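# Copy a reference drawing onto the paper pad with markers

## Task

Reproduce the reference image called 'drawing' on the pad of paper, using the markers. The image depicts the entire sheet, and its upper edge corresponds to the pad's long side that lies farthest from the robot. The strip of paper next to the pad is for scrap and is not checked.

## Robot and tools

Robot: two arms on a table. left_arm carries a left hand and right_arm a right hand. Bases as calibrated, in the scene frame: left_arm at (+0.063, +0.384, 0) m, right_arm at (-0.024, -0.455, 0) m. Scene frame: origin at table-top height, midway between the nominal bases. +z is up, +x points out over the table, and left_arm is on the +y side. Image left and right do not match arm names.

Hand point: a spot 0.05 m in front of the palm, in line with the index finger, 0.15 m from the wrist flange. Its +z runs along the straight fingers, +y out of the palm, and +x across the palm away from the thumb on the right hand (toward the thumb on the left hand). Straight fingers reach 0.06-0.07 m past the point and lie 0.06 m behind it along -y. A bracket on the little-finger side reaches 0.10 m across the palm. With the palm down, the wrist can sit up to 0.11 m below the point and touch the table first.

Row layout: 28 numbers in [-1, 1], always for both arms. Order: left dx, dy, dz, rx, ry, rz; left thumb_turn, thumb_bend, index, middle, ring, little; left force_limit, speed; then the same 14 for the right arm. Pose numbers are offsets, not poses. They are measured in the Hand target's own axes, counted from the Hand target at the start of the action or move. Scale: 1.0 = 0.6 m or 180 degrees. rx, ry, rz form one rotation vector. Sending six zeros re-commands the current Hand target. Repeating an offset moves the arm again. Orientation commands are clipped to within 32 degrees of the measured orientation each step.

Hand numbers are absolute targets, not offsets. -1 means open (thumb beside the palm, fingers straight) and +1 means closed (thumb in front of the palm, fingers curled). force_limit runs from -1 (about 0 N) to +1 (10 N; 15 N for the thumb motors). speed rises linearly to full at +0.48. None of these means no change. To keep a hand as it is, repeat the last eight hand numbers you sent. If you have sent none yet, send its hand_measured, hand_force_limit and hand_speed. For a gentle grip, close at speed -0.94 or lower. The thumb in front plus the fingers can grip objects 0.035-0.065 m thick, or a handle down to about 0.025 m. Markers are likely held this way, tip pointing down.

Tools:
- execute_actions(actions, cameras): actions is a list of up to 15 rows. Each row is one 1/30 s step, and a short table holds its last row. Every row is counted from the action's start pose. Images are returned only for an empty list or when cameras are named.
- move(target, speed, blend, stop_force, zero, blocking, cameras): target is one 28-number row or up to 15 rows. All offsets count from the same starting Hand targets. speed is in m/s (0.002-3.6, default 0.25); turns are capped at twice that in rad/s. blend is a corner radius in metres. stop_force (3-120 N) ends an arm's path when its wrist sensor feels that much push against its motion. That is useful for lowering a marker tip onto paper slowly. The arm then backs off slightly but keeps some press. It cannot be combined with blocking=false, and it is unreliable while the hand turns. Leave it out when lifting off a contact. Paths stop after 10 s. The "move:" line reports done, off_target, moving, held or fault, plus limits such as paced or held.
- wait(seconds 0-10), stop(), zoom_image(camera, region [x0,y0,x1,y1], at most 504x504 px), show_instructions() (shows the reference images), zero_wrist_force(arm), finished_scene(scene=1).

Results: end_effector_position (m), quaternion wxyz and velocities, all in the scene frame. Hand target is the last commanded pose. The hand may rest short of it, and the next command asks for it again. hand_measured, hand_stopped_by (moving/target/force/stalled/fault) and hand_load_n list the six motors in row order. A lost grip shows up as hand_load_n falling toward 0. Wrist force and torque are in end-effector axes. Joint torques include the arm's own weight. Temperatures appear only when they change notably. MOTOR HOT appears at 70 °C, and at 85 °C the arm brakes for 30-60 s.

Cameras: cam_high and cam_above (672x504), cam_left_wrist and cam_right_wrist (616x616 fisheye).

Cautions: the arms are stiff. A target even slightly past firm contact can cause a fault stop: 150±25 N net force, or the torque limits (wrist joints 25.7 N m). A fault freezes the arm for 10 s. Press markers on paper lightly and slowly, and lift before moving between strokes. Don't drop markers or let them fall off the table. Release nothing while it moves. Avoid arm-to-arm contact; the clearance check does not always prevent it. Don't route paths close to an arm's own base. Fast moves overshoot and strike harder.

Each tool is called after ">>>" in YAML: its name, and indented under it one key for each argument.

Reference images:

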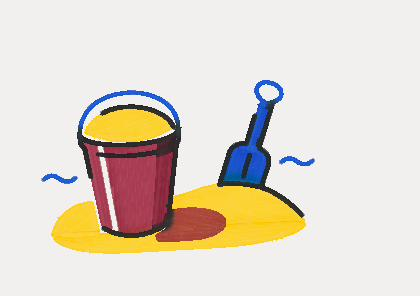

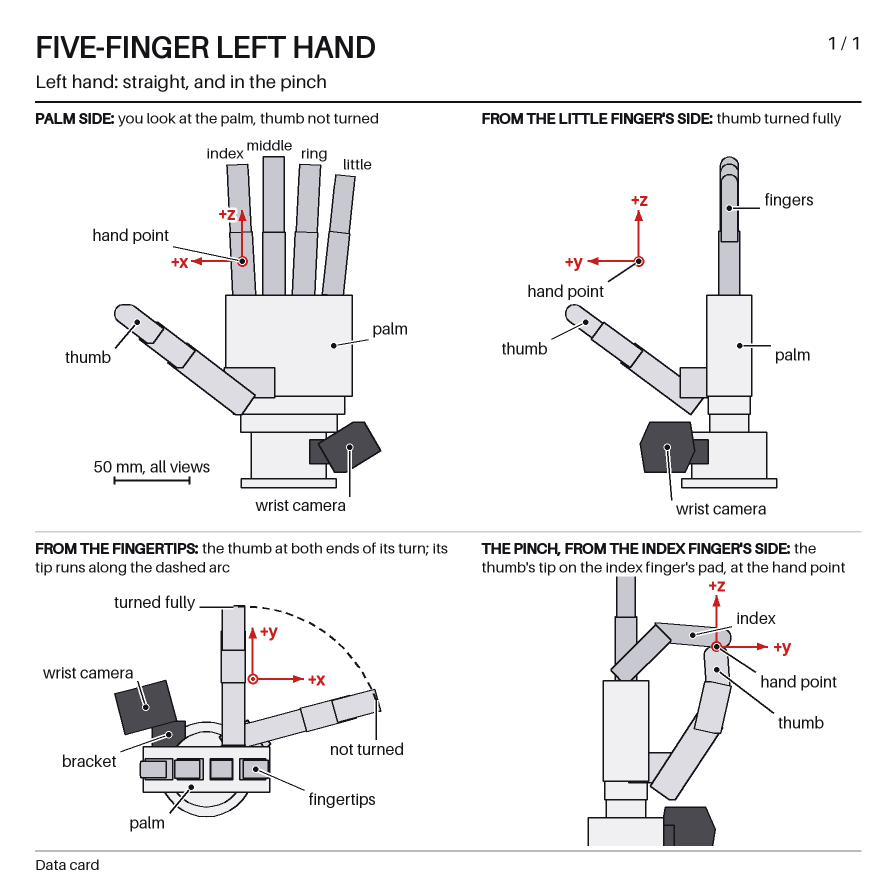

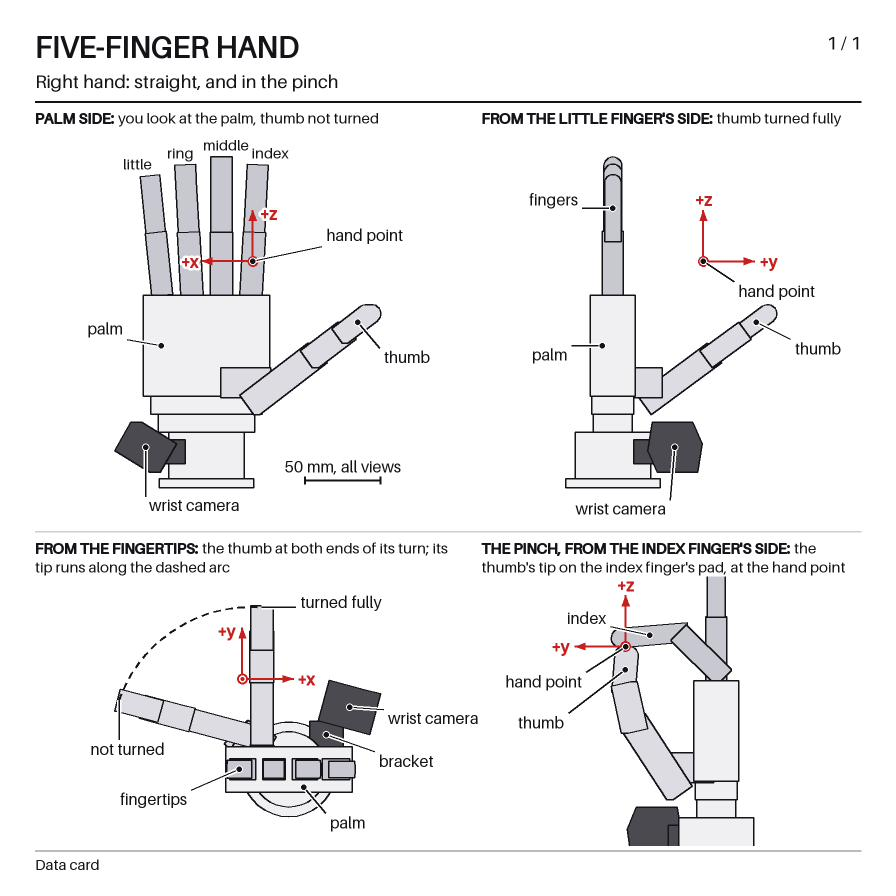

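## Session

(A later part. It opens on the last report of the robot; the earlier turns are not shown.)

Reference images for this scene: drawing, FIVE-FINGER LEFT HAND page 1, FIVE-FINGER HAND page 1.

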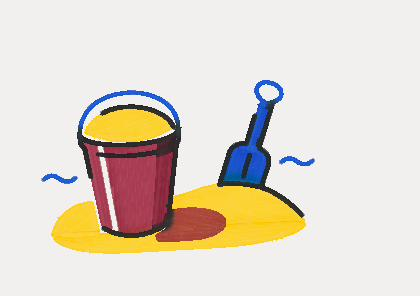

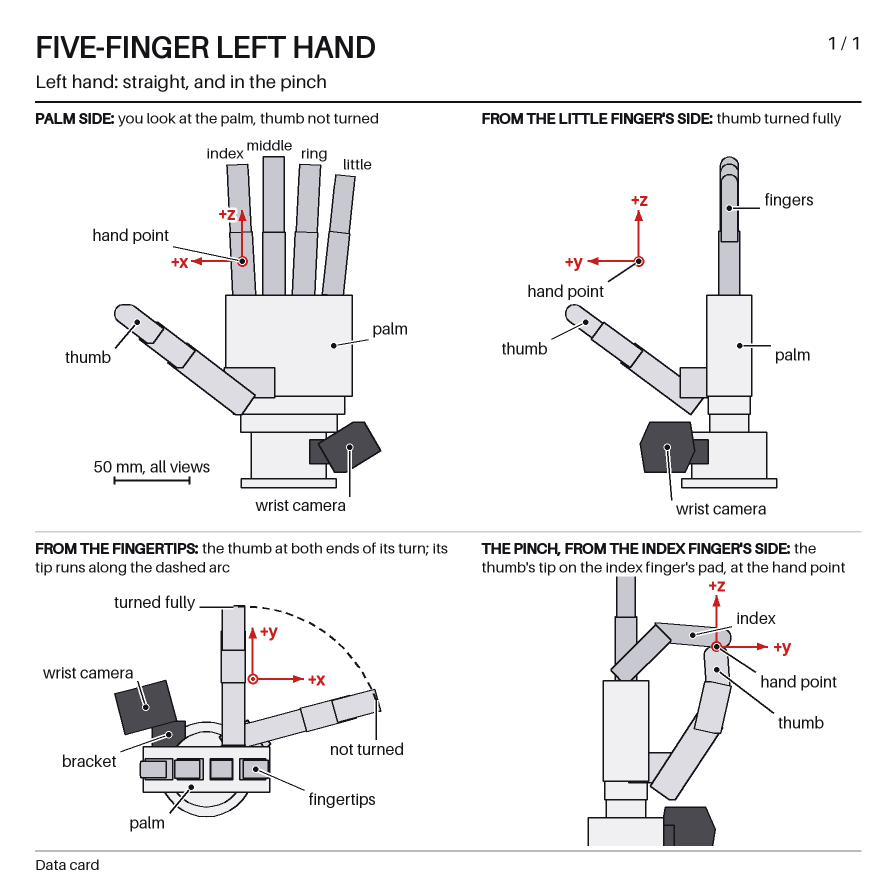

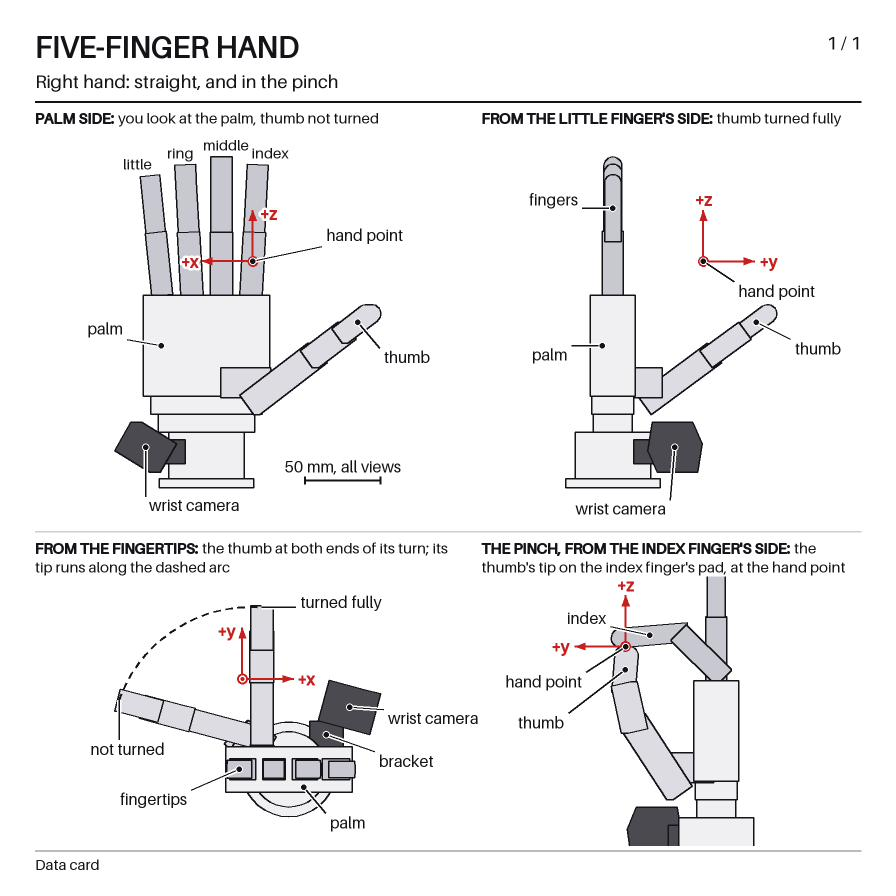

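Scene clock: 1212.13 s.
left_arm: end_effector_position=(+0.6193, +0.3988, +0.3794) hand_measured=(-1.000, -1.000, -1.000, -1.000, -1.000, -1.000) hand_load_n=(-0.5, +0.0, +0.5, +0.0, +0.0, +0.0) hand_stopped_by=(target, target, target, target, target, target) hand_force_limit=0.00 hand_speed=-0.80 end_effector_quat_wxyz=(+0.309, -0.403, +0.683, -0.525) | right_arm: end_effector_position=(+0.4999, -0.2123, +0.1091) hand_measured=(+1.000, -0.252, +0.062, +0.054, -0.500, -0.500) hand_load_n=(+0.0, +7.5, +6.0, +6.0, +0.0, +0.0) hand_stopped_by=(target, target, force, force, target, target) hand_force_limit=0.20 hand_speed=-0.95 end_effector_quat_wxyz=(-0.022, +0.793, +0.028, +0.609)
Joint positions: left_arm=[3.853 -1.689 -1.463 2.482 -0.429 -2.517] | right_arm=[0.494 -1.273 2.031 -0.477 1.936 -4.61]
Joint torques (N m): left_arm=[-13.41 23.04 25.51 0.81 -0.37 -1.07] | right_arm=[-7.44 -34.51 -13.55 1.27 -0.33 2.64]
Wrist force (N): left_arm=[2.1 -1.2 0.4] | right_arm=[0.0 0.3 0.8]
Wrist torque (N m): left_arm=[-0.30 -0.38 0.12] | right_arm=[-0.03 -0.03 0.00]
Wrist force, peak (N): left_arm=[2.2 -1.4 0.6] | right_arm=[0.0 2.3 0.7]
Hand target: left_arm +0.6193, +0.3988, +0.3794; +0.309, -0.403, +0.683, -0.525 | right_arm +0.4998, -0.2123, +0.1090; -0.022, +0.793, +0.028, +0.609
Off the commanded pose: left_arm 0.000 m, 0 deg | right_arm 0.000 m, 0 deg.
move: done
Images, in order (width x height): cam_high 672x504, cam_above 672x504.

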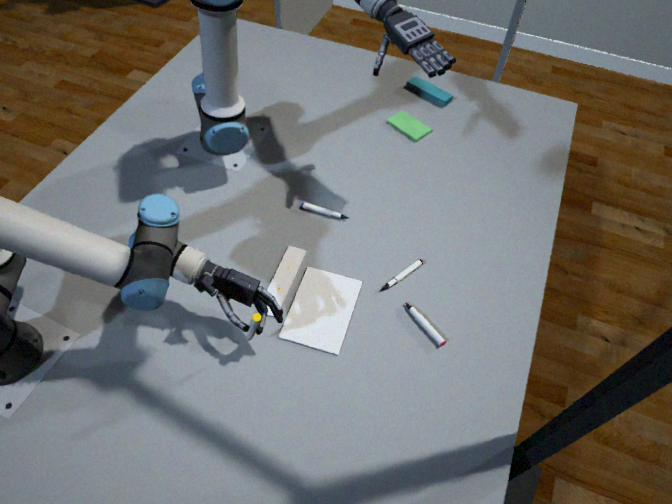

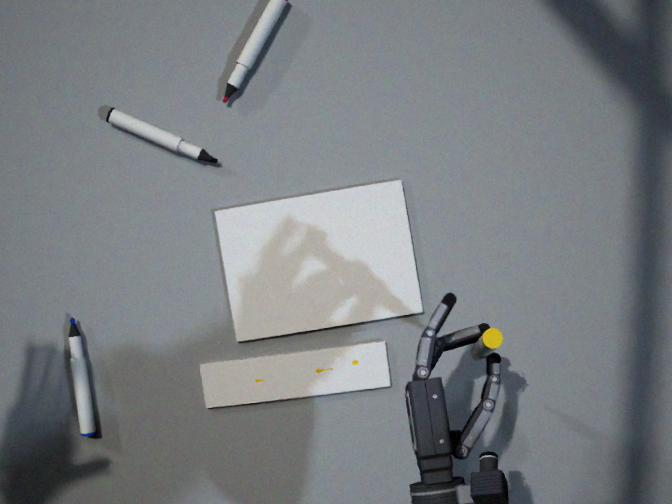

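>>> move:
  target: [0, 0, 0, 0, 0, 0, -1, -1, -1, -1, -1, -1, 0, -0.8, -0.00173, -0.2735, 0.14808, 0.00247, 0, -0.00066, 1, -0.25, 0.45, 0.45, -0.5, -0.5, 0.2, -0.95]
  speed: 0.25
  cameras: ["cam_above", "cam_high"]

Scene clock: 1304.23 s.
left_arm: end_effector_position=(+0.6193, +0.3988, +0.3794) hand_measured=(-1.000, -1.000, -1.000, -1.000, -1.000, -1.000) hand_load_n=(+0.0, +0.0, +0.0, +0.0, +0.0, +0.0) hand_stopped_by=(target, target, target, target, target, target) hand_force_limit=0.00 hand_speed=-0.80 end_effector_quat_wxyz=(+0.309, -0.403, +0.683, -0.525) | right_arm: end_effector_position=(+0.5735, -0.0426, +0.0851) hand_measured=(+1.000, -0.252, +0.062, +0.054, -0.500, -0.500) hand_load_n=(+0.0, +7.0, +6.0, +6.0, +0.0, +0.0) hand_stopped_by=(target, target, force, force, target, target) hand_force_limit=0.20 hand_speed=-0.95 end_effector_quat_wxyz=(-0.024, +0.793, +0.031, +0.608)
Joint positions: left_arm=[3.853 -1.689 -1.463 2.482 -0.429 -2.517] | right_arm=[0.713 -0.889 1.479 -0.278 2.138 -4.541]
Joint torques (N m): left_arm=[-15.26 22.98 25.23 0.86 -0.45 -1.17] | right_arm=[-0.82 -38.57 -28.95 -1.95 -2.45 -3.08]
Wrist force (N): left_arm=[1.7 -0.8 0.5] | right_arm=[0.1 0.3 0.4]
Wrist torque (N m): left_arm=[-0.24 -0.33 0.09] | right_arm=[0.00 -0.08 0.07]
Wrist force, peak (N): left_arm=[2.1 -1.2 0.3] | right_arm=[-0.1 2.0 0.1]
Hand target: left_arm +0.6193, +0.3988, +0.3794; +0.309, -0.403, +0.683, -0.525 | right_arm +0.5735, -0.0425, +0.0851; -0.024, +0.793, +0.031, +0.608
Off the commanded pose: left_arm 0.000 m, 0 deg | right_arm 0.000 m, 0 deg.
move: done
Images, in order (width x height): cam_high 672x504, cam_above 672x504.

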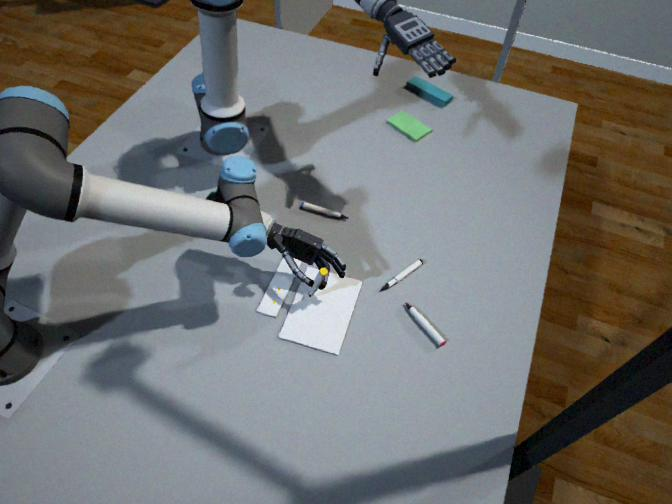

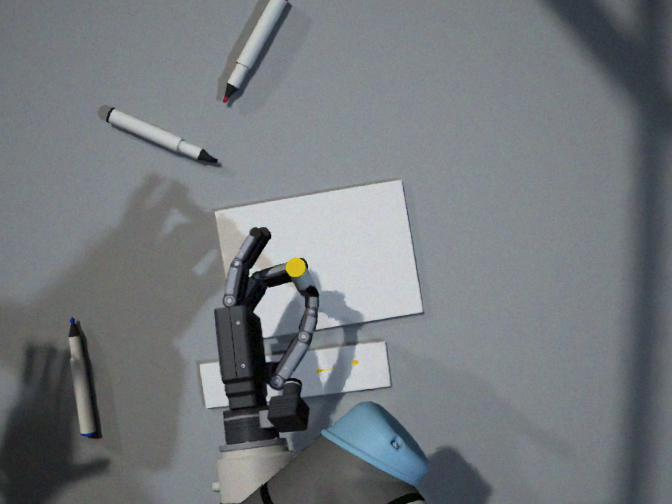

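>>> move:
  target: [0, 0, 0, 0, 0, 0, -1, -1, -1, -1, -1, -1, 0, -0.8, -0.03542, 0, 0.00949, 0, 0, 0, 1, -0.25, 0.45, 0.45, -0.5, -0.5, 0.2, -0.95]
  speed: 0.006
  stop_force: 3

Scene clock: 1317.43 s.
left_arm: end_effector_position=(+0.6193, +0.3988, +0.3794) hand_measured=(-1.000, -1.000, -1.000, -1.000, -1.000, -1.000) hand_load_n=(+0.0, +0.0, +0.0, +0.0, +0.0, +0.0) hand_stopped_by=(target, target, target, target, target, target) hand_force_limit=0.00 hand_speed=-0.80 end_effector_quat_wxyz=(+0.309, -0.403, +0.683, -0.525) | right_arm: end_effector_position=(+0.5735, -0.0425, +0.0690) hand_measured=(+1.000, -0.252, +0.062, +0.054, -0.500, -0.500) hand_load_n=(-1.0, +7.0, +6.0, +6.0, +0.0, +0.0) hand_stopped_by=(target, target, force, force, target, target) hand_force_limit=0.20 hand_speed=-0.95 end_effector_quat_wxyz=(-0.024, +0.793, +0.031, +0.608)
Joint positions: left_arm=[3.853 -1.689 -1.463 2.482 -0.429 -2.517] | right_arm=[0.713 -0.867 1.489 -0.31 2.138 -4.541]
Joint torques (N m): left_arm=[-14.33 21.37 24.14 0.96 -0.41 -1.05] | right_arm=[8.53 -53.88 -23.22 2.58 -1.73 -1.93]
Wrist force (N): left_arm=[1.9 -0.8 0.6] | right_arm=[3.7 0.3 0.6]
Wrist torque (N m): left_arm=[-0.26 -0.34 0.10] | right_arm=[0.01 -0.04 0.09]
Wrist force, peak (N): left_arm=[2.1 -1.3 0.6] | right_arm=[5.2 0.5 0.8]
Hand target: left_arm +0.6193, +0.3988, +0.3794; +0.309, -0.403, +0.683, -0.525 | right_arm +0.5735, -0.0425, +0.0690; -0.024, +0.793, +0.031, +0.608 (not the last commanded pose)
Off the commanded pose: left_arm 0.000 m, 0 deg | right_arm 0.006 m, 0 deg.
move: contact (right_arm)

>>> move:
  target:
    - [0, 0, 0, 0, 0, 0, -1, -1, -1, -1, -1, -1, 0, -0.8, 0.00097, 0, -0.00026, 0, 0, 0, 1, -0.25, 0.45, 0.45, -0.5, -0.5, 0.2, -0.95]
    - [0, 0, 0, 0, 0, 0, -1, -1, -1, -1, -1, -1, 0, -0.8, 0.00097, 0.03333, -0.00026, 0, 0, 0, 1, -0.25, 0.45, 0.45, -0.5, -0.5, 0.2, -0.95]
  speed: [0.01, 0.03]
  cameras: ["cam_above", "cam_high"]

Scene clock: 1332.40 s.
left_arm: end_effector_position=(+0.6193, +0.3988, +0.3794) hand_measured=(-1.000, -1.000, -1.000, -1.000, -1.000, -1.000) hand_load_n=(-0.5, +0.0, +0.0, +0.0, +0.0, +0.0) hand_stopped_by=(target, target, target, target, target, target) hand_force_limit=0.00 hand_speed=-0.80 end_effector_quat_wxyz=(+0.309, -0.403, +0.683, -0.525) | right_arm: end_effector_position=(+0.5752, -0.0626, +0.0696) hand_measured=(+1.000, -0.252, +0.062, +0.054, -0.500, -0.500) hand_load_n=(+0.0, +7.5, +6.0, +5.5, +0.0, +0.0) hand_stopped_by=(target, target, force, force, target, target) hand_force_limit=0.20 hand_speed=-0.95 end_effector_quat_wxyz=(-0.024, +0.793, +0.031, +0.609) end_effector_velocity=(+0.000, +0.002, +0.001) end_effector_angular_velocity=(+0.001, -0.002, +0.002)
Joint positions: left_arm=[3.853 -1.689 -1.463 2.482 -0.429 -2.517] | right_arm=[0.682 -0.898 1.543 -0.339 2.109 -4.552]
Joint velocities: left_arm=[within noise] | right_arm=[0.003 0.001 -0.005 0.002 0.001 0]
Joint torques (N m): left_arm=[-14.31 19.64 25.38 1 -0.34 -1.12] | right_arm=[9.63 -37.78 -27.03 0.71 2.49 -1.29]
Wrist force (N): left_arm=[1.9 -1.0 0.7] | right_arm=[0.3 0.2 0.7]
Wrist torque (N m): left_arm=[-0.27 -0.35 0.11] | right_arm=[-0.05 -0.12 0.19]
Wrist force, peak (N): left_arm=[2.4 -0.8 0.7] | right_arm=[4.2 0.2 0.5]
Hand target: left_arm +0.6193, +0.3988, +0.3794; +0.309, -0.403, +0.683, -0.525 | right_arm +0.5751, -0.0625, +0.0696; -0.024, +0.793, +0.031, +0.608
Off the commanded pose: left_arm 0.000 m, 0 deg | right_arm 0.000 m, 0 deg.
move: done
Images, in order (width x height): cam_high 672x504, cam_above 672x504.

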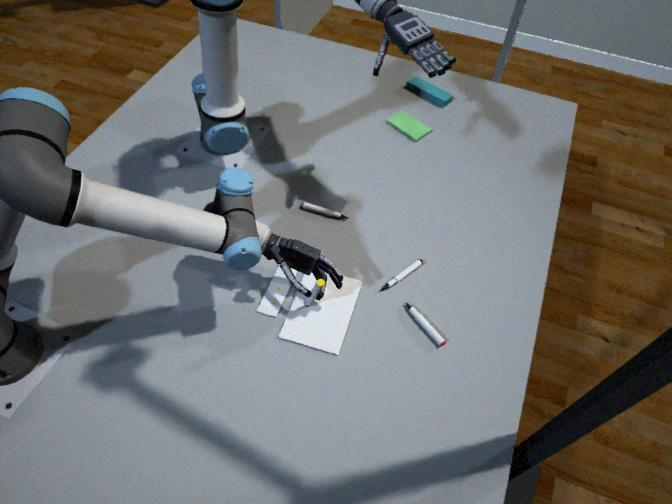

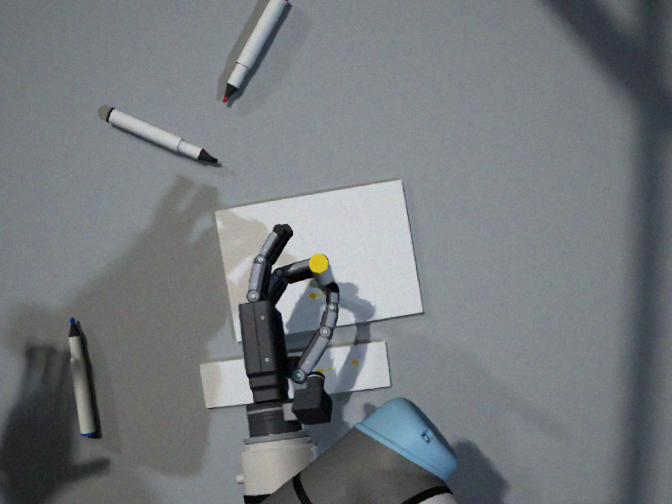

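>>> move:
  target:
    - [0, 0, 0, 0, 0, 0, -1, -1, -1, -1, -1, -1, 0, -0.8, -0.00064, 0, 0.00017, 0, 0, 0, 1, -0.25, 0.45, 0.45, -0.5, -0.5, 0.2, -0.95]
    - [0, 0, 0, 0, 0, 0, -1, -1, -1, -1, -1, -1, 0, -0.8, -0.00064, 0.03333, 0.00017, 0, 0, 0, 1, -0.25, 0.45, 0.45, -0.5, -0.5, 0.2, -0.95]
  speed: [0.01, 0.03]

>>> move:
  target:
    - [0, 0, 0, 0, 0, 0, -1, -1, -1, -1, -1, -1, 0, -0.8, 0.048, 0, -0.013, 0, 0, 0, 1, -0.25, 0.45, 0.45, -0.5, -0.5, 0.2, -0.95]
    - [0, 0, 0, 0, 0, 0, -1, -1, -1, -1, -1, -1, 0, -0.8, 0.048, 0.3, -0.013, 0, 0, 0, 1, -0.25, 0.45, 0.45, -0.5, -0.5, 0.2, -0.95]
  speed: [0.08, 0.25]
  cameras: ["cam_above", "cam_high"]

>>> zoom_image:
  camera: "cam_above"
  region: [280, 250, 380, 350]

Scene clock: 1351.67 s.
left_arm: end_effector_position=(+0.6193, +0.3988, +0.3794) hand_measured=(-1.000, -1.000, -1.000, -1.000, -1.000, -1.000) hand_load_n=(-0.5, +0.0, +0.0, +0.0, +0.0, +0.0) hand_stopped_by=(target, target, target, target, target, target) hand_force_limit=0.00 hand_speed=-0.80 end_effector_quat_wxyz=(+0.309, -0.403, +0.683, -0.525) | right_arm: end_effector_position=(+0.5768, -0.0825, +0.0692) hand_measured=(+1.000, -0.252, +0.062, +0.054, -0.500, -0.500) hand_load_n=(-0.5, +7.5, +5.5, +6.0, +0.0, +0.0) hand_stopped_by=(target, target, force, force, target, target) hand_force_limit=0.20 hand_speed=-0.95 end_effector_quat_wxyz=(-0.024, +0.793, +0.031, +0.609)
Joint positions: left_arm=[3.853 -1.689 -1.463 2.482 -0.429 -2.517] | right_arm=[0.651 -0.926 1.595 -0.369 2.078 -4.563]
Joint torques (N m): left_arm=[-13.78 17.89 24.02 0.69 -0.39 -1.26] | right_arm=[9.42 -33.44 -27.88 0.88 2.53 -1.16]
Wrist force (N): left_arm=[1.8 -1.0 0.4] | right_arm=[1.2 0.1 0.4]
Wrist torque (N m): left_arm=[-0.27 -0.33 0.11] | right_arm=[-0.04 -0.14 0.23]
Wrist force, peak (N): left_arm=[2.5 -0.7 0.5] | right_arm=[2.1 -0.4 0.7]
Hand target: left_arm +0.6193, +0.3988, +0.3794; +0.309, -0.403, +0.683, -0.525 | right_arm +0.5767, -0.0824, +0.0692; -0.024, +0.793, +0.031, +0.608
Off the commanded pose: left_arm 0.000 m, 0 deg | right_arm 0.000 m, 0 deg.
move: done

Scene clock: 1353.53 s.
left_arm: end_effector_position=(+0.6193, +0.3988, +0.3794) hand_measured=(-1.000, -1.000, -1.000, -1.000, -1.000, -1.000) hand_load_n=(+0.0, +0.0, +0.0, +0.0, +0.0, +0.0) hand_stopped_by=(target, target, target, target, target, target) hand_force_limit=0.00 hand_speed=-0.80 end_effector_quat_wxyz=(+0.309, -0.403, +0.683, -0.525) | right_arm: end_effector_position=(+0.5909, -0.2618, +0.0990) hand_measured=(+1.000, -0.252, +0.062, +0.054, -0.500, -0.500) hand_load_n=(+0.0, +7.5, +6.0, +6.0, +0.0, -0.5) hand_stopped_by=(target, target, force, force, target, target) hand_force_limit=0.20 hand_speed=-0.95 end_effector_quat_wxyz=(-0.024, +0.793, +0.031, +0.609)
Joint positions: left_arm=[3.853 -1.689 -1.463 2.482 -0.429 -2.517] | right_arm=[0.296 -1.182 1.927 -0.481 1.738 -4.667]
Joint torques (N m): left_arm=[-13.68 17.41 24.41 0.99 -0.43 -1.09] | right_arm=[-9.13 -32.01 -17.53 1.49 -0.64 2.84]
Wrist force (N): left_arm=[2.1 -1.0 1.0] | right_arm=[0.2 0.0 1.0]
Wrist torque (N m): left_arm=[-0.30 -0.36 0.12] | right_arm=[-0.08 -0.06 0.12]
Wrist force, peak (N): left_arm=[2.1 -1.0 1.0] | right_arm=[0.5 -2.2 1.1]
Hand target: left_arm +0.6193, +0.3988, +0.3794; +0.309, -0.403, +0.683, -0.525 | right_arm +0.5909, -0.2618, +0.0989; -0.024, +0.793, +0.031, +0.608
Off the commanded pose: left_arm 0.000 m, 0 deg | right_arm 0.000 m, 0 deg.
move: done
Images, in order (width x height): cam_high 672x504, cam_above 672x504.

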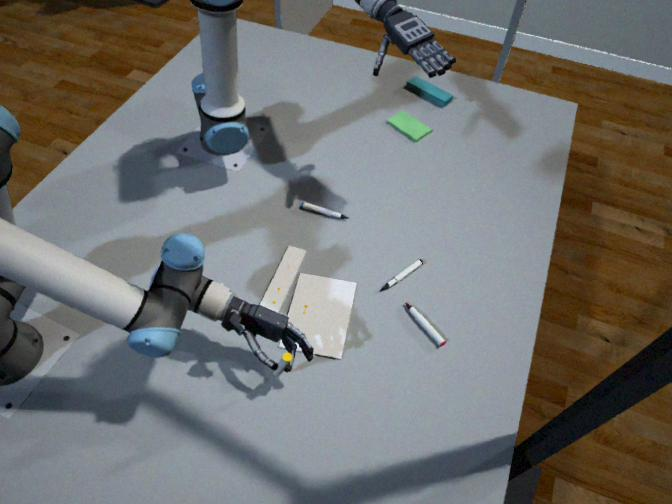

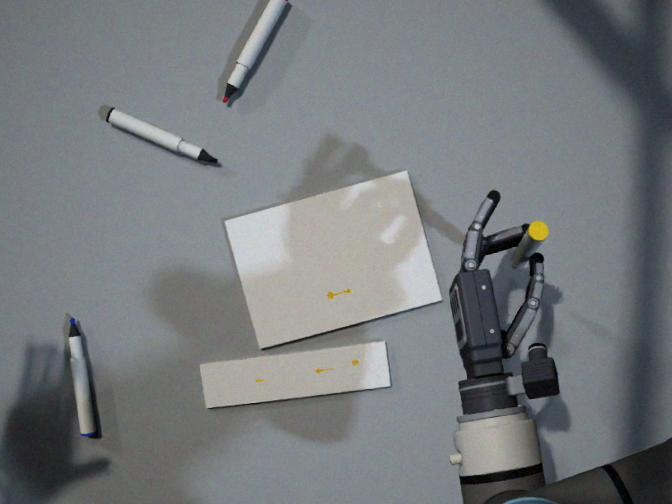

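Scaled by 5.040.

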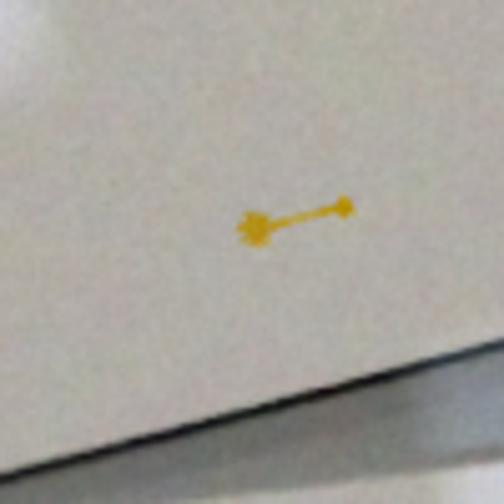

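>>> move:
  target: [0.4395, 0.3885, 0.3492, -0.2073, 0.2390, 0.1675, -1, -1, -1, -1, -1, -1, 0, -0.8, 0, 0, 0, 0, 0, 0, 1, -0.25, 0.45, 0.45, -0.15, -0.15, 0.2, -0.95]
  speed: 0.25
  cameras: ["all"]

Scene clock: 1577.63 s.
left_arm: end_effector_position=(+0.6159, +0.0992, +0.1002) hand_measured=(-1.000, -1.000, -1.000, -1.000, -1.000, -1.000) hand_load_n=(+0.0, +0.0, +0.0, +0.0, +0.0, -0.5) hand_stopped_by=(target, target, target, target, target, target) hand_force_limit=0.00 hand_speed=-0.80 end_effector_quat_wxyz=(+0.025, -0.079, +0.951, -0.299) | right_arm: end_effector_position=(+0.5909, -0.2618, +0.0989) hand_measured=(+1.000, -0.252, +0.062, +0.054, -0.150, -0.150) hand_load_n=(+0.0, +7.5, +6.0, +6.0, +0.0, +0.0) hand_stopped_by=(target, target, force, force, target, target) hand_force_limit=0.20 hand_speed=-0.95 end_effector_quat_wxyz=(-0.024, +0.793, +0.031, +0.608)
Joint positions: left_arm=[3.038 -2.364 -1.043 2.014 -0.984 -1.884] | right_arm=[0.296 -1.182 1.928 -0.481 1.737 -4.667]
Joint torques (N m): left_arm=[0.31 44.63 15.58 -1.52 0.56 -1.06] | right_arm=[-6.31 -39.94 -12.43 1.47 -2.42 2.32]
Wrist force (N): left_arm=[1.3 0.4 -0.7] | right_arm=[0.2 -0.1 0.9]
Wrist torque (N m): left_arm=[0.10 -0.24 0.09] | right_arm=[-0.08 -0.05 0.11]
Wrist force, peak (N): left_arm=[2.0 -1.1 0.8] | right_arm=[-0.2 -0.4 1.2]
Hand target: left_arm +0.6159, +0.0992, +0.1002; +0.025, -0.079, +0.951, -0.299 | right_arm +0.5909, -0.2618, +0.0989; -0.024, +0.793, +0.031, +0.608
Off the commanded pose: left_arm 0.000 m, 0 deg | right_arm 0.000 m, 0 deg.
move: done
camera_calibration:
cam_left_wrist: T_world_to_cam=[[-0.0884912, -0.823097, 0.560965, 0.074132], [-0.891546, 0.316598, 0.3239, 0.484117], [-0.444202, -0.471463, -0.761845, 0.510252], [0, 0, 0, 1]] pos_world=[0.664827, 0.148312, 0.190341]
cam_right_wrist: T_world_to_cam=[[0.142272, -0.943015, 0.300801, -0.371921], [-0.693965, -0.311724, -0.649031, 0.387704], [0.705813, -0.116407, -0.698769, -0.264843], [0, 0, 0, 1]] pos_world=[0.508897, -0.2607, 0.178442]

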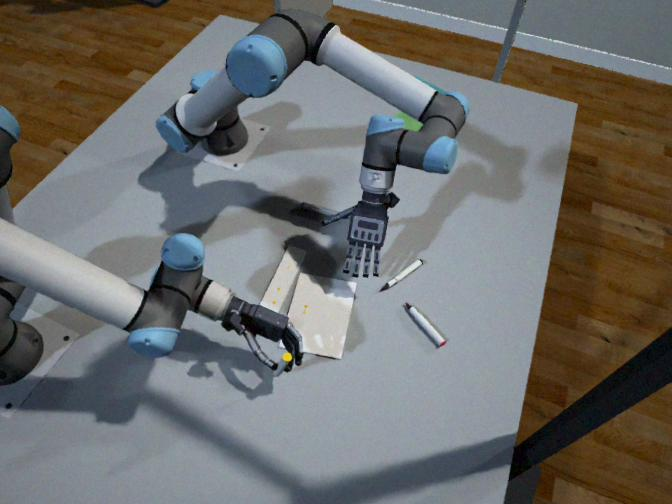

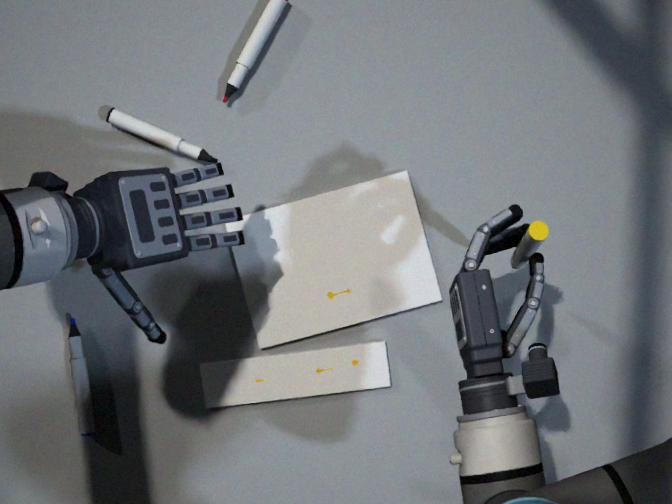

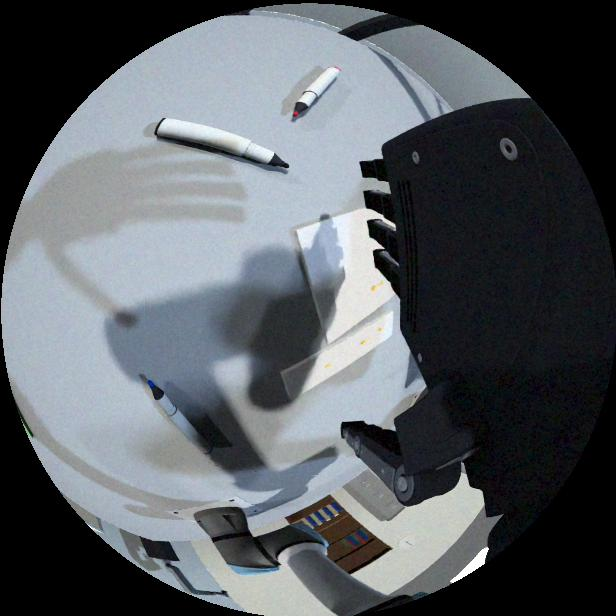

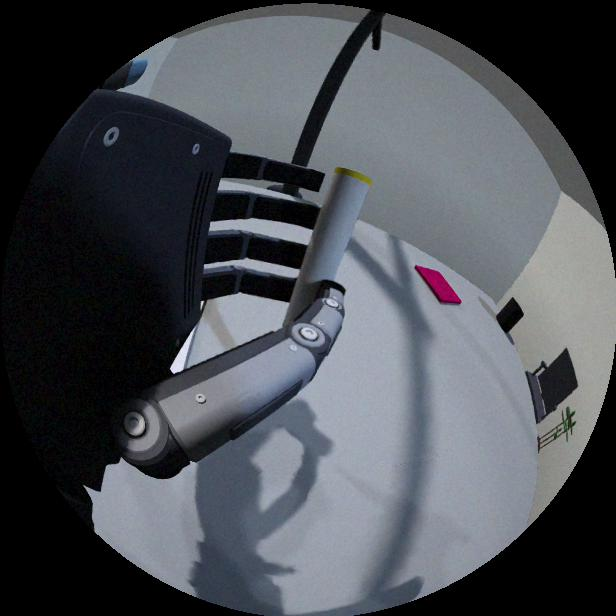

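>>> move:
  target: [0, 0.0526, 0.0751, 0, -0.0437, 0.0306, -1, -1, -1, -1, -1, -1, 0, -0.8, 0, 0, 0, 0, 0, 0, 1, -0.25, 0.45, 0.45, -0.15, -0.15, 0.2, -0.95]
  speed: 0.15
  cameras: ["cam_high", "cam_above"]

Scene clock: 1603.37 s.
left_arm: end_effector_position=(+0.6158, +0.0991, +0.0453) hand_measured=(-1.000, -1.000, -1.000, -1.000, -1.000, -1.000) hand_load_n=(+0.0, +0.0, +0.0, +0.0, +0.0, +0.0) hand_stopped_by=(target, target, target, target, target, target) hand_force_limit=0.00 hand_speed=-0.80 end_effector_quat_wxyz=(+0.104, -0.053, +0.949, -0.291) | right_arm: end_effector_position=(+0.5909, -0.2618, +0.0989) hand_measured=(+1.000, -0.252, +0.062, +0.054, -0.150, -0.150) hand_load_n=(+0.0, +7.0, +6.0, +6.0, +0.0, +0.0) hand_stopped_by=(target, target, force, force, target, target) hand_force_limit=0.20 hand_speed=-0.95 end_effector_quat_wxyz=(-0.024, +0.793, +0.031, +0.608)
Joint positions: left_arm=[3.019 -2.298 -1.263 2.334 -1.032 -1.892] | right_arm=[0.296 -1.182 1.928 -0.481 1.737 -4.667]
Joint torques (N m): left_arm=[11.55 37.68 16.95 -0.12 1.96 0.67] | right_arm=[-7.47 -39.4 -11.06 1.29 -2.17 1.84]
Wrist force (N): left_arm=[1.1 1.1 -0.6] | right_arm=[0.1 0.0 1.0]
Wrist torque (N m): left_arm=[0.25 -0.22 0.08] | right_arm=[-0.08 -0.05 0.11]
Wrist force, peak (N): left_arm=[1.5 -0.1 -1.3] | right_arm=[0.5 -0.2 1.3]
Hand target: left_arm +0.6159, +0.0992, +0.0451; +0.104, -0.053, +0.949, -0.291 | right_arm +0.5909, -0.2618, +0.0989; -0.024, +0.793, +0.031, +0.608
Off the commanded pose: left_arm 0.000 m, 0 deg | right_arm 0.000 m, 0 deg.
move: done
Images, in order (width x height): cam_high 672x504, cam_above 672x504.

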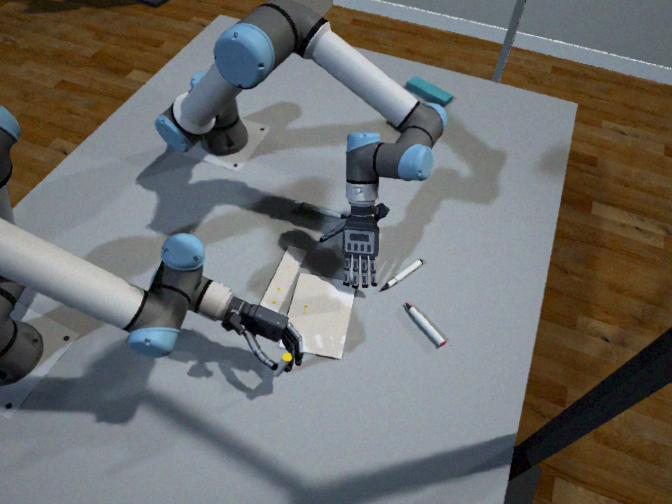

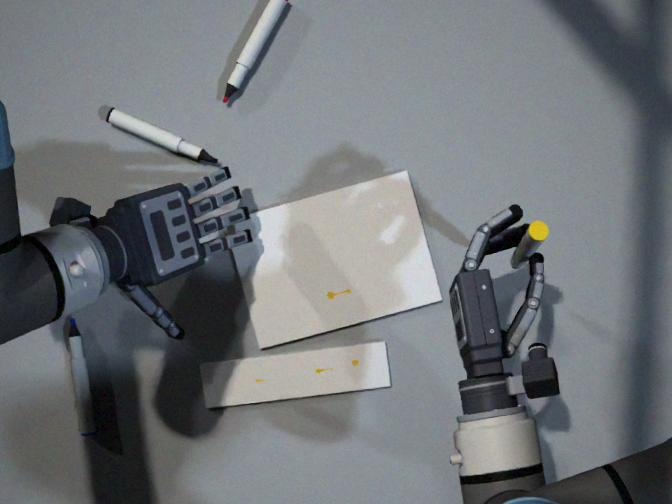

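>>> execute_actions:
  actions: []
  cameras: ["cam_above", "cam_high"]

Scene clock: 1680.10 s.
left_arm: end_effector_position=(+0.6159, +0.0992, +0.0451) hand_measured=(-1.000, -1.000, -1.000, -1.000, -1.000, -1.000) hand_load_n=(+0.0, +0.0, +0.0, +0.0, +0.0, +0.0) hand_stopped_by=(target, target, target, target, target, target) hand_force_limit=0.00 hand_speed=-0.80 end_effector_quat_wxyz=(+0.104, -0.053, +0.949, -0.291) | right_arm: end_effector_position=(+0.5909, -0.2618, +0.0989) hand_measured=(+1.000, -0.252, +0.062, +0.054, -0.150, -0.150) hand_load_n=(+0.0, +7.5, +6.0, +6.0, +0.0, +0.5) hand_stopped_by=(target, target, force, force, target, target) hand_force_limit=0.20 hand_speed=-0.95 end_effector_quat_wxyz=(-0.024, +0.793, +0.031, +0.608)
Joint positions: left_arm=[3.019 -2.298 -1.263 2.334 -1.032 -1.892] | right_arm=[0.296 -1.182 1.928 -0.481 1.737 -4.667]
Joint velocities: within noise
Joint torques (N m): left_arm=[12.17 36.04 4.33 -0.03 0.33 1.55] | right_arm=[-7.14 -39.28 -11.74 1.18 -2.03 1.6]
Motor temperatures (°C): left_arm=[34 34 32 43 43 38] | right_arm=[30 33 34 42 38 39]
Wrist force (N): left_arm=[0.9 1.0 -0.6] | right_arm=[0.2 0.1 1.0]
Wrist torque (N m): left_arm=[0.24 -0.19 0.07] | right_arm=[-0.06 -0.06 0.12]
Wrist force, peak (N): left_arm=[1.1 1.2 -0.7] | right_arm=[0.3 0.1 1.2]
Hand target: left_arm +0.6159, +0.0992, +0.0451; +0.104, -0.053, +0.949, -0.291 | right_arm +0.5909, -0.2618, +0.0989; -0.024, +0.793, +0.031, +0.608
Off the commanded pose: left_arm 0.000 m, 0 deg | right_arm 0.000 m, 0 deg.
Images, in order (width x height): cam_high 672x504, cam_above 672x504.

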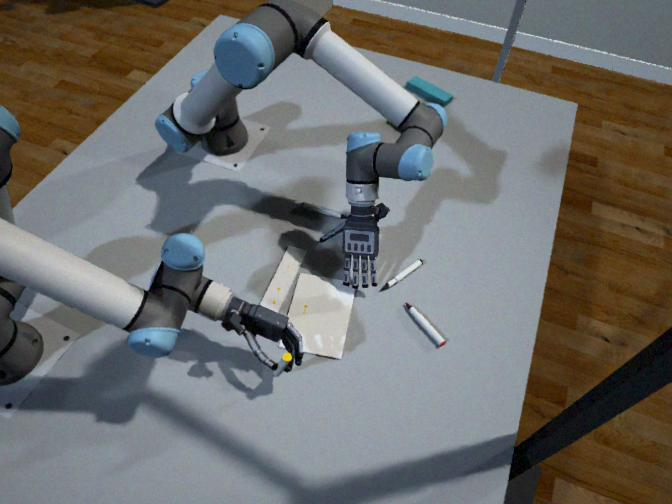

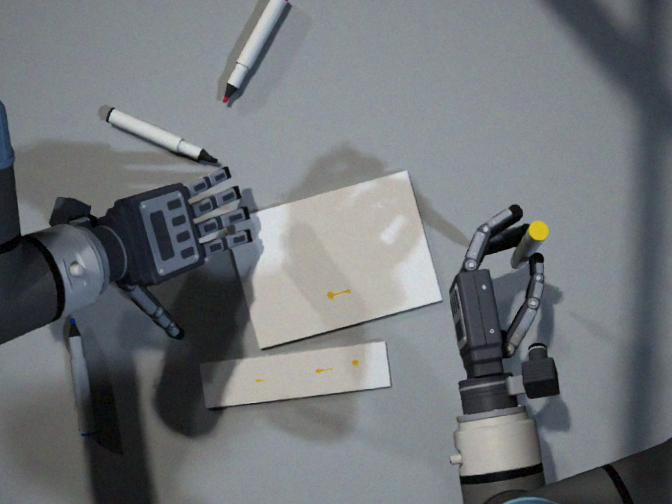

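>>> move:
  target: [0.00167,0.00566,0.00808,0,0,0,1,-1,-1,-1,1,1,0,-0.3,0,0,0,0,0,0,1,-0.25,0.45,0.45,-0.15,-0.15,0.2,-0.95]
  speed: 0.03
  cameras: ["cam_above", "cam_high"]

Scene clock: 1831.23 s.
left_arm: end_effector_position=(+0.6159, +0.0992, +0.0391) hand_measured=(+1.000, -1.000, -1.000, -1.000, +1.000, +1.000) hand_load_n=(+0.0, +0.0, +0.0, +0.0, +0.0, +0.0) hand_stopped_by=(target, target, target, target, target, target) hand_force_limit=0.00 hand_speed=-0.30 end_effector_quat_wxyz=(+0.104, -0.053, +0.949, -0.291) | right_arm: end_effector_position=(+0.5909, -0.2618, +0.0989) hand_measured=(+1.000, -0.252, +0.062, +0.054, -0.150, -0.150) hand_load_n=(+0.0, +7.0, +6.5, +6.0, +0.0, +0.0) hand_stopped_by=(target, target, force, force, target, target) hand_force_limit=0.20 hand_speed=-0.95 end_effector_quat_wxyz=(-0.024, +0.793, +0.031, +0.608)
Joint positions: left_arm=[3.019 -2.304 -1.269 2.346 -1.032 -1.891] | right_arm=[0.296 -1.182 1.928 -0.481 1.737 -4.667]
Joint torques (N m): left_arm=[13.43 60.07 27.31 -3.36 0.47 1.15] | right_arm=[-7.27 -39.2 -11.97 0.97 -1.88 1.02]
Wrist force (N): left_arm=[1.2 0.7 -0.4] | right_arm=[0.3 -0.1 0.9]
Wrist torque (N m): left_arm=[0.19 -0.22 0.09] | right_arm=[-0.09 -0.08 0.11]
Wrist force, peak (N): left_arm=[1.4 1.1 -0.5] | right_arm=[0.2 -0.4 1.2]
Hand target: left_arm +0.6159, +0.0992, +0.0391; +0.104, -0.053, +0.949, -0.291 | right_arm +0.5909, -0.2618, +0.0989; -0.024, +0.793, +0.031, +0.608
Off the commanded pose: left_arm 0.000 m, 0 deg | right_arm 0.000 m, 0 deg.
move: done
Images, in order (width x height): cam_high 672x504, cam_above 672x504.

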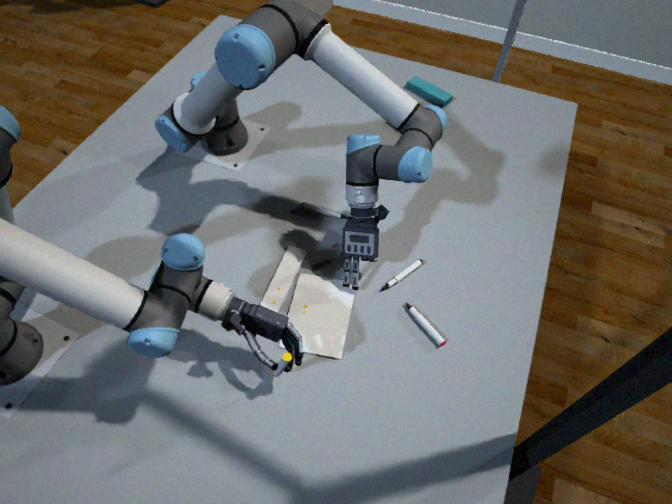

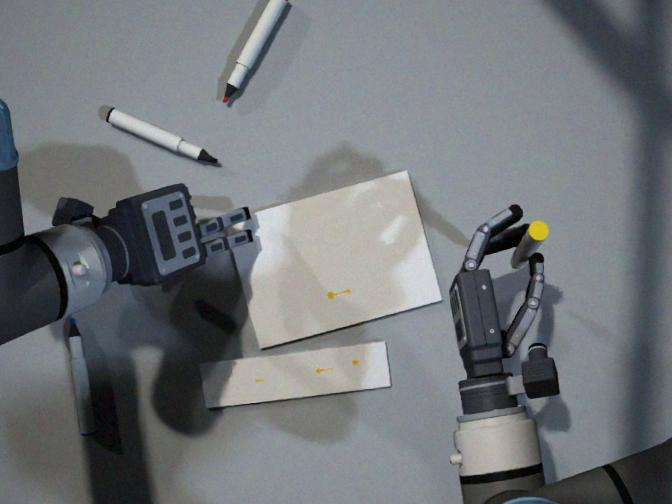

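>>> move:
  target: [0,0,0,0,0,0,1,-1,-1,-1,1,1,0,-0.3,0,0,0,0.50947,0,-0.13651,1,-0.25,0.45,0.45,-0.15,-0.15,0.2,-0.95]
  speed: 0.2
  cameras: ["cam_above", "cam_high"]

Scene clock: 1850.73 s.
left_arm: end_effector_position=(+0.6159, +0.0992, +0.0391) hand_measured=(+1.000, -1.000, -1.000, -1.000, +1.000, +1.000) hand_load_n=(+0.0, +0.0, +0.0, +0.0, +0.0, +0.0) hand_stopped_by=(target, target, target, target, target, target) hand_force_limit=0.00 hand_speed=-0.30 end_effector_quat_wxyz=(+0.104, -0.053, +0.949, -0.291) | right_arm: end_effector_position=(+0.5911, -0.2611, +0.0990) hand_measured=(+1.000, -0.252, +0.062, +0.054, -0.150, -0.150) hand_load_n=(+0.0, +7.5, +6.0, +6.0, +0.0, +0.0) hand_stopped_by=(target, target, force, force, target, target) hand_force_limit=0.20 hand_speed=-0.95 end_effector_quat_wxyz=(-0.348, +0.662, +0.491, +0.447)
Joint positions: left_arm=[3.019 -2.304 -1.269 2.346 -1.032 -1.891] | right_arm=[-0.236 -0.832 1.558 0.869 0.366 -6.285]
Joint torques (N m): left_arm=[11.6 59.56 27.02 -1.57 2.06 -1.13] | right_arm=[7.55 -38.09 -22.34 4.29 1.07 2.79]
Wrist force (N): left_arm=[1.1 1.0 -0.6] | right_arm=[0.4 0.2 0.5]
Wrist torque (N m): left_arm=[0.26 -0.20 0.08] | right_arm=[-0.03 -0.07 0.13]
Wrist force, peak (N): left_arm=[1.1 1.3 -0.7] | right_arm=[0.4 -0.4 1.2]
Hand target: left_arm +0.6159, +0.0992, +0.0391; +0.104, -0.053, +0.949, -0.291 | right_arm +0.5909, -0.2618, +0.0989; -0.465, +0.513, +0.605, +0.394
Off the commanded pose: left_arm 0.000 m, 0 deg | right_arm 0.001 m, 26 deg.
joint sent to its limit (right arm) — joint 6 (wrist 3), lower limit. The joint targets are off in orientation, not in position.
move: off_target (right_arm)
Images, in order (width x height): cam_high 672x504, cam_above 672x504.

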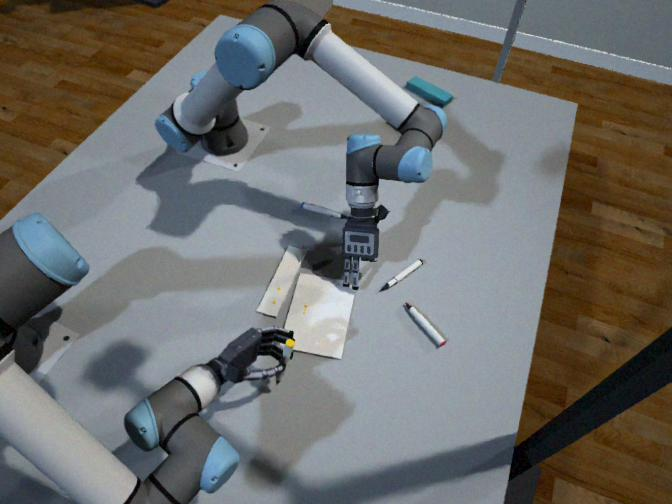

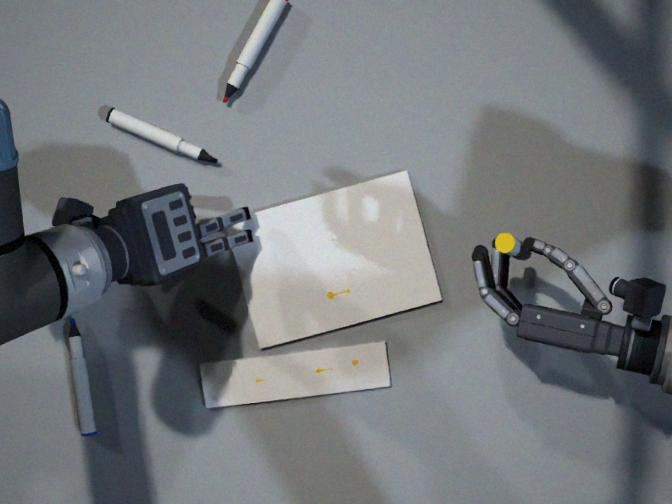

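>>> move:
  target: [0,0,0,0,0,0,1,-1,-1,-1,1,1,0,-0.3,0.24148,0,-0.0647,-0.1422,0,0.0381,1,-0.25,0.45,0.45,-0.15,-0.15,0.2,-0.95]
  speed: 0.15

>>> move:
  target: [0,0,0,0,0,0,1,-1,-1,-1,1,1,0,-0.3,0,0,0,0,0,0.65,1,-0.25,0.45,0.45,-0.15,-0.15,0.2,-0.95]
  speed: 0.4
  cameras: ["cam_high"]

Scene clock: 1891.17 s.
left_arm: end_effector_position=(+0.6159, +0.0992, +0.0391) hand_measured=(+1.000, -1.000, -1.000, -1.000, +1.000, +1.000) hand_load_n=(+0.0, +0.0, +0.0, +0.0, +0.0, +0.0) hand_stopped_by=(target, target, target, target, target, target) hand_force_limit=0.00 hand_speed=-0.30 end_effector_quat_wxyz=(+0.104, -0.053, +0.949, -0.291) | right_arm: end_effector_position=(+0.5909, -0.2617, +0.2489) hand_measured=(+1.000, -0.252, +0.062, +0.054, -0.150, -0.150) hand_load_n=(+0.0, +7.5, +6.0, +5.5, +0.0, +0.0) hand_stopped_by=(target, target, force, force, target, target) hand_force_limit=0.20 hand_speed=-0.95 end_effector_quat_wxyz=(-0.361, +0.639, +0.471, +0.490)
Joint positions: left_arm=[3.019 -2.304 -1.269 2.346 -1.032 -1.891] | right_arm=[-0.258 -1.023 1.505 1.09 0.262 -6.285]
Joint torques (N m): left_arm=[11.07 60.32 27.51 -0.64 2.15 -1.01] | right_arm=[8.38 -37.81 -9.02 0.88 1.23 2.79]
Wrist force (N): left_arm=[1.0 1.0 -0.7] | right_arm=[0.2 0.0 0.7]
Wrist torque (N m): left_arm=[0.27 -0.19 0.07] | right_arm=[-0.04 -0.05 0.11]
Wrist force, peak (N): left_arm=[1.3 1.2 -0.6] | right_arm=[-1.1 0.3 1.2]
Hand target: left_arm +0.6159, +0.0992, +0.0391; +0.104, -0.053, +0.949, -0.291 | right_arm +0.5908, -0.2619, +0.2489; -0.362, +0.638, +0.472, +0.490
Off the commanded pose: left_arm 0.000 m, 0 deg | right_arm 0.000 m, 0 deg.
joint sent to its limit (right arm) — joint 6 (wrist 3), lower limit. The joint targets still meet the commanded pose.
move: done

Scene clock: 1894.30 s.
left_arm: end_effector_position=(+0.6159, +0.0992, +0.0391) hand_measured=(+1.000, -1.000, -1.000, -1.000, +1.000, +1.000) hand_load_n=(+0.0, +0.0, +0.0, +0.0, +0.5, +0.5) hand_stopped_by=(target, target, target, target, target, target) hand_force_limit=0.00 hand_speed=-0.30 end_effector_quat_wxyz=(+0.104, -0.053, +0.949, -0.291) | right_arm: end_effector_position=(+0.5908, -0.2620, +0.2489) hand_measured=(+1.000, -0.252, +0.062, +0.054, -0.150, -0.150) hand_load_n=(+0.0, +7.5, +6.0, +6.0, +0.0, +0.0) hand_stopped_by=(target, target, force, force, target, target) hand_force_limit=0.20 hand_speed=-0.95 end_effector_quat_wxyz=(-0.607, +0.735, -0.297, -0.053)
Joint positions: left_arm=[3.019 -2.304 -1.269 2.346 -1.032 -1.891] | right_arm=[-0.254 -0.763 1.032 1.303 0.261 -4.244]
Joint torques (N m): left_arm=[10.32 59.77 26.9 -0.47 2.09 -1.09] | right_arm=[7.9 -48.92 -12.35 4.91 0.93 -0.89]
Wrist force (N): left_arm=[0.9 1.0 -0.8] | right_arm=[-1.8 0.2 -0.1]
Wrist torque (N m): left_arm=[0.27 -0.18 0.06] | right_arm=[-0.05 0.35 -0.12]
Wrist force, peak (N): left_arm=[1.1 1.3 -0.6] | right_arm=[-2.2 0.2 -0.3]
Hand target: left_arm +0.6159, +0.0992, +0.0391; +0.104, -0.053, +0.949, -0.291 | right_arm +0.5908, -0.2619, +0.2489; -0.607, +0.735, -0.297, -0.053
Off the commanded pose: left_arm 0.000 m, 0 deg | right_arm 0.000 m, 0 deg.
move: done
Images, in order (width x height): cam_high 672x504.

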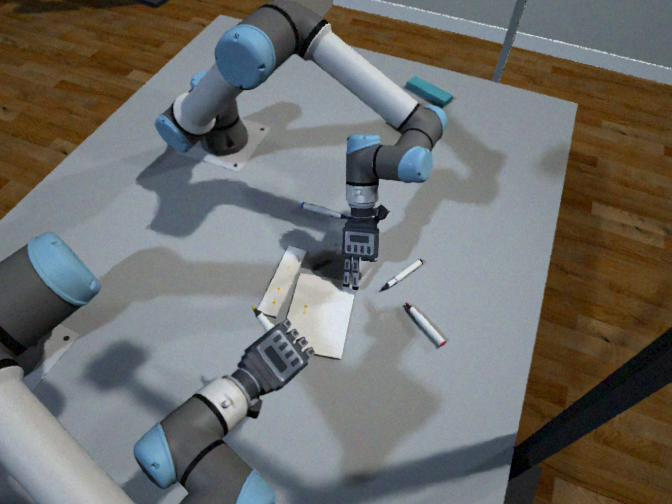

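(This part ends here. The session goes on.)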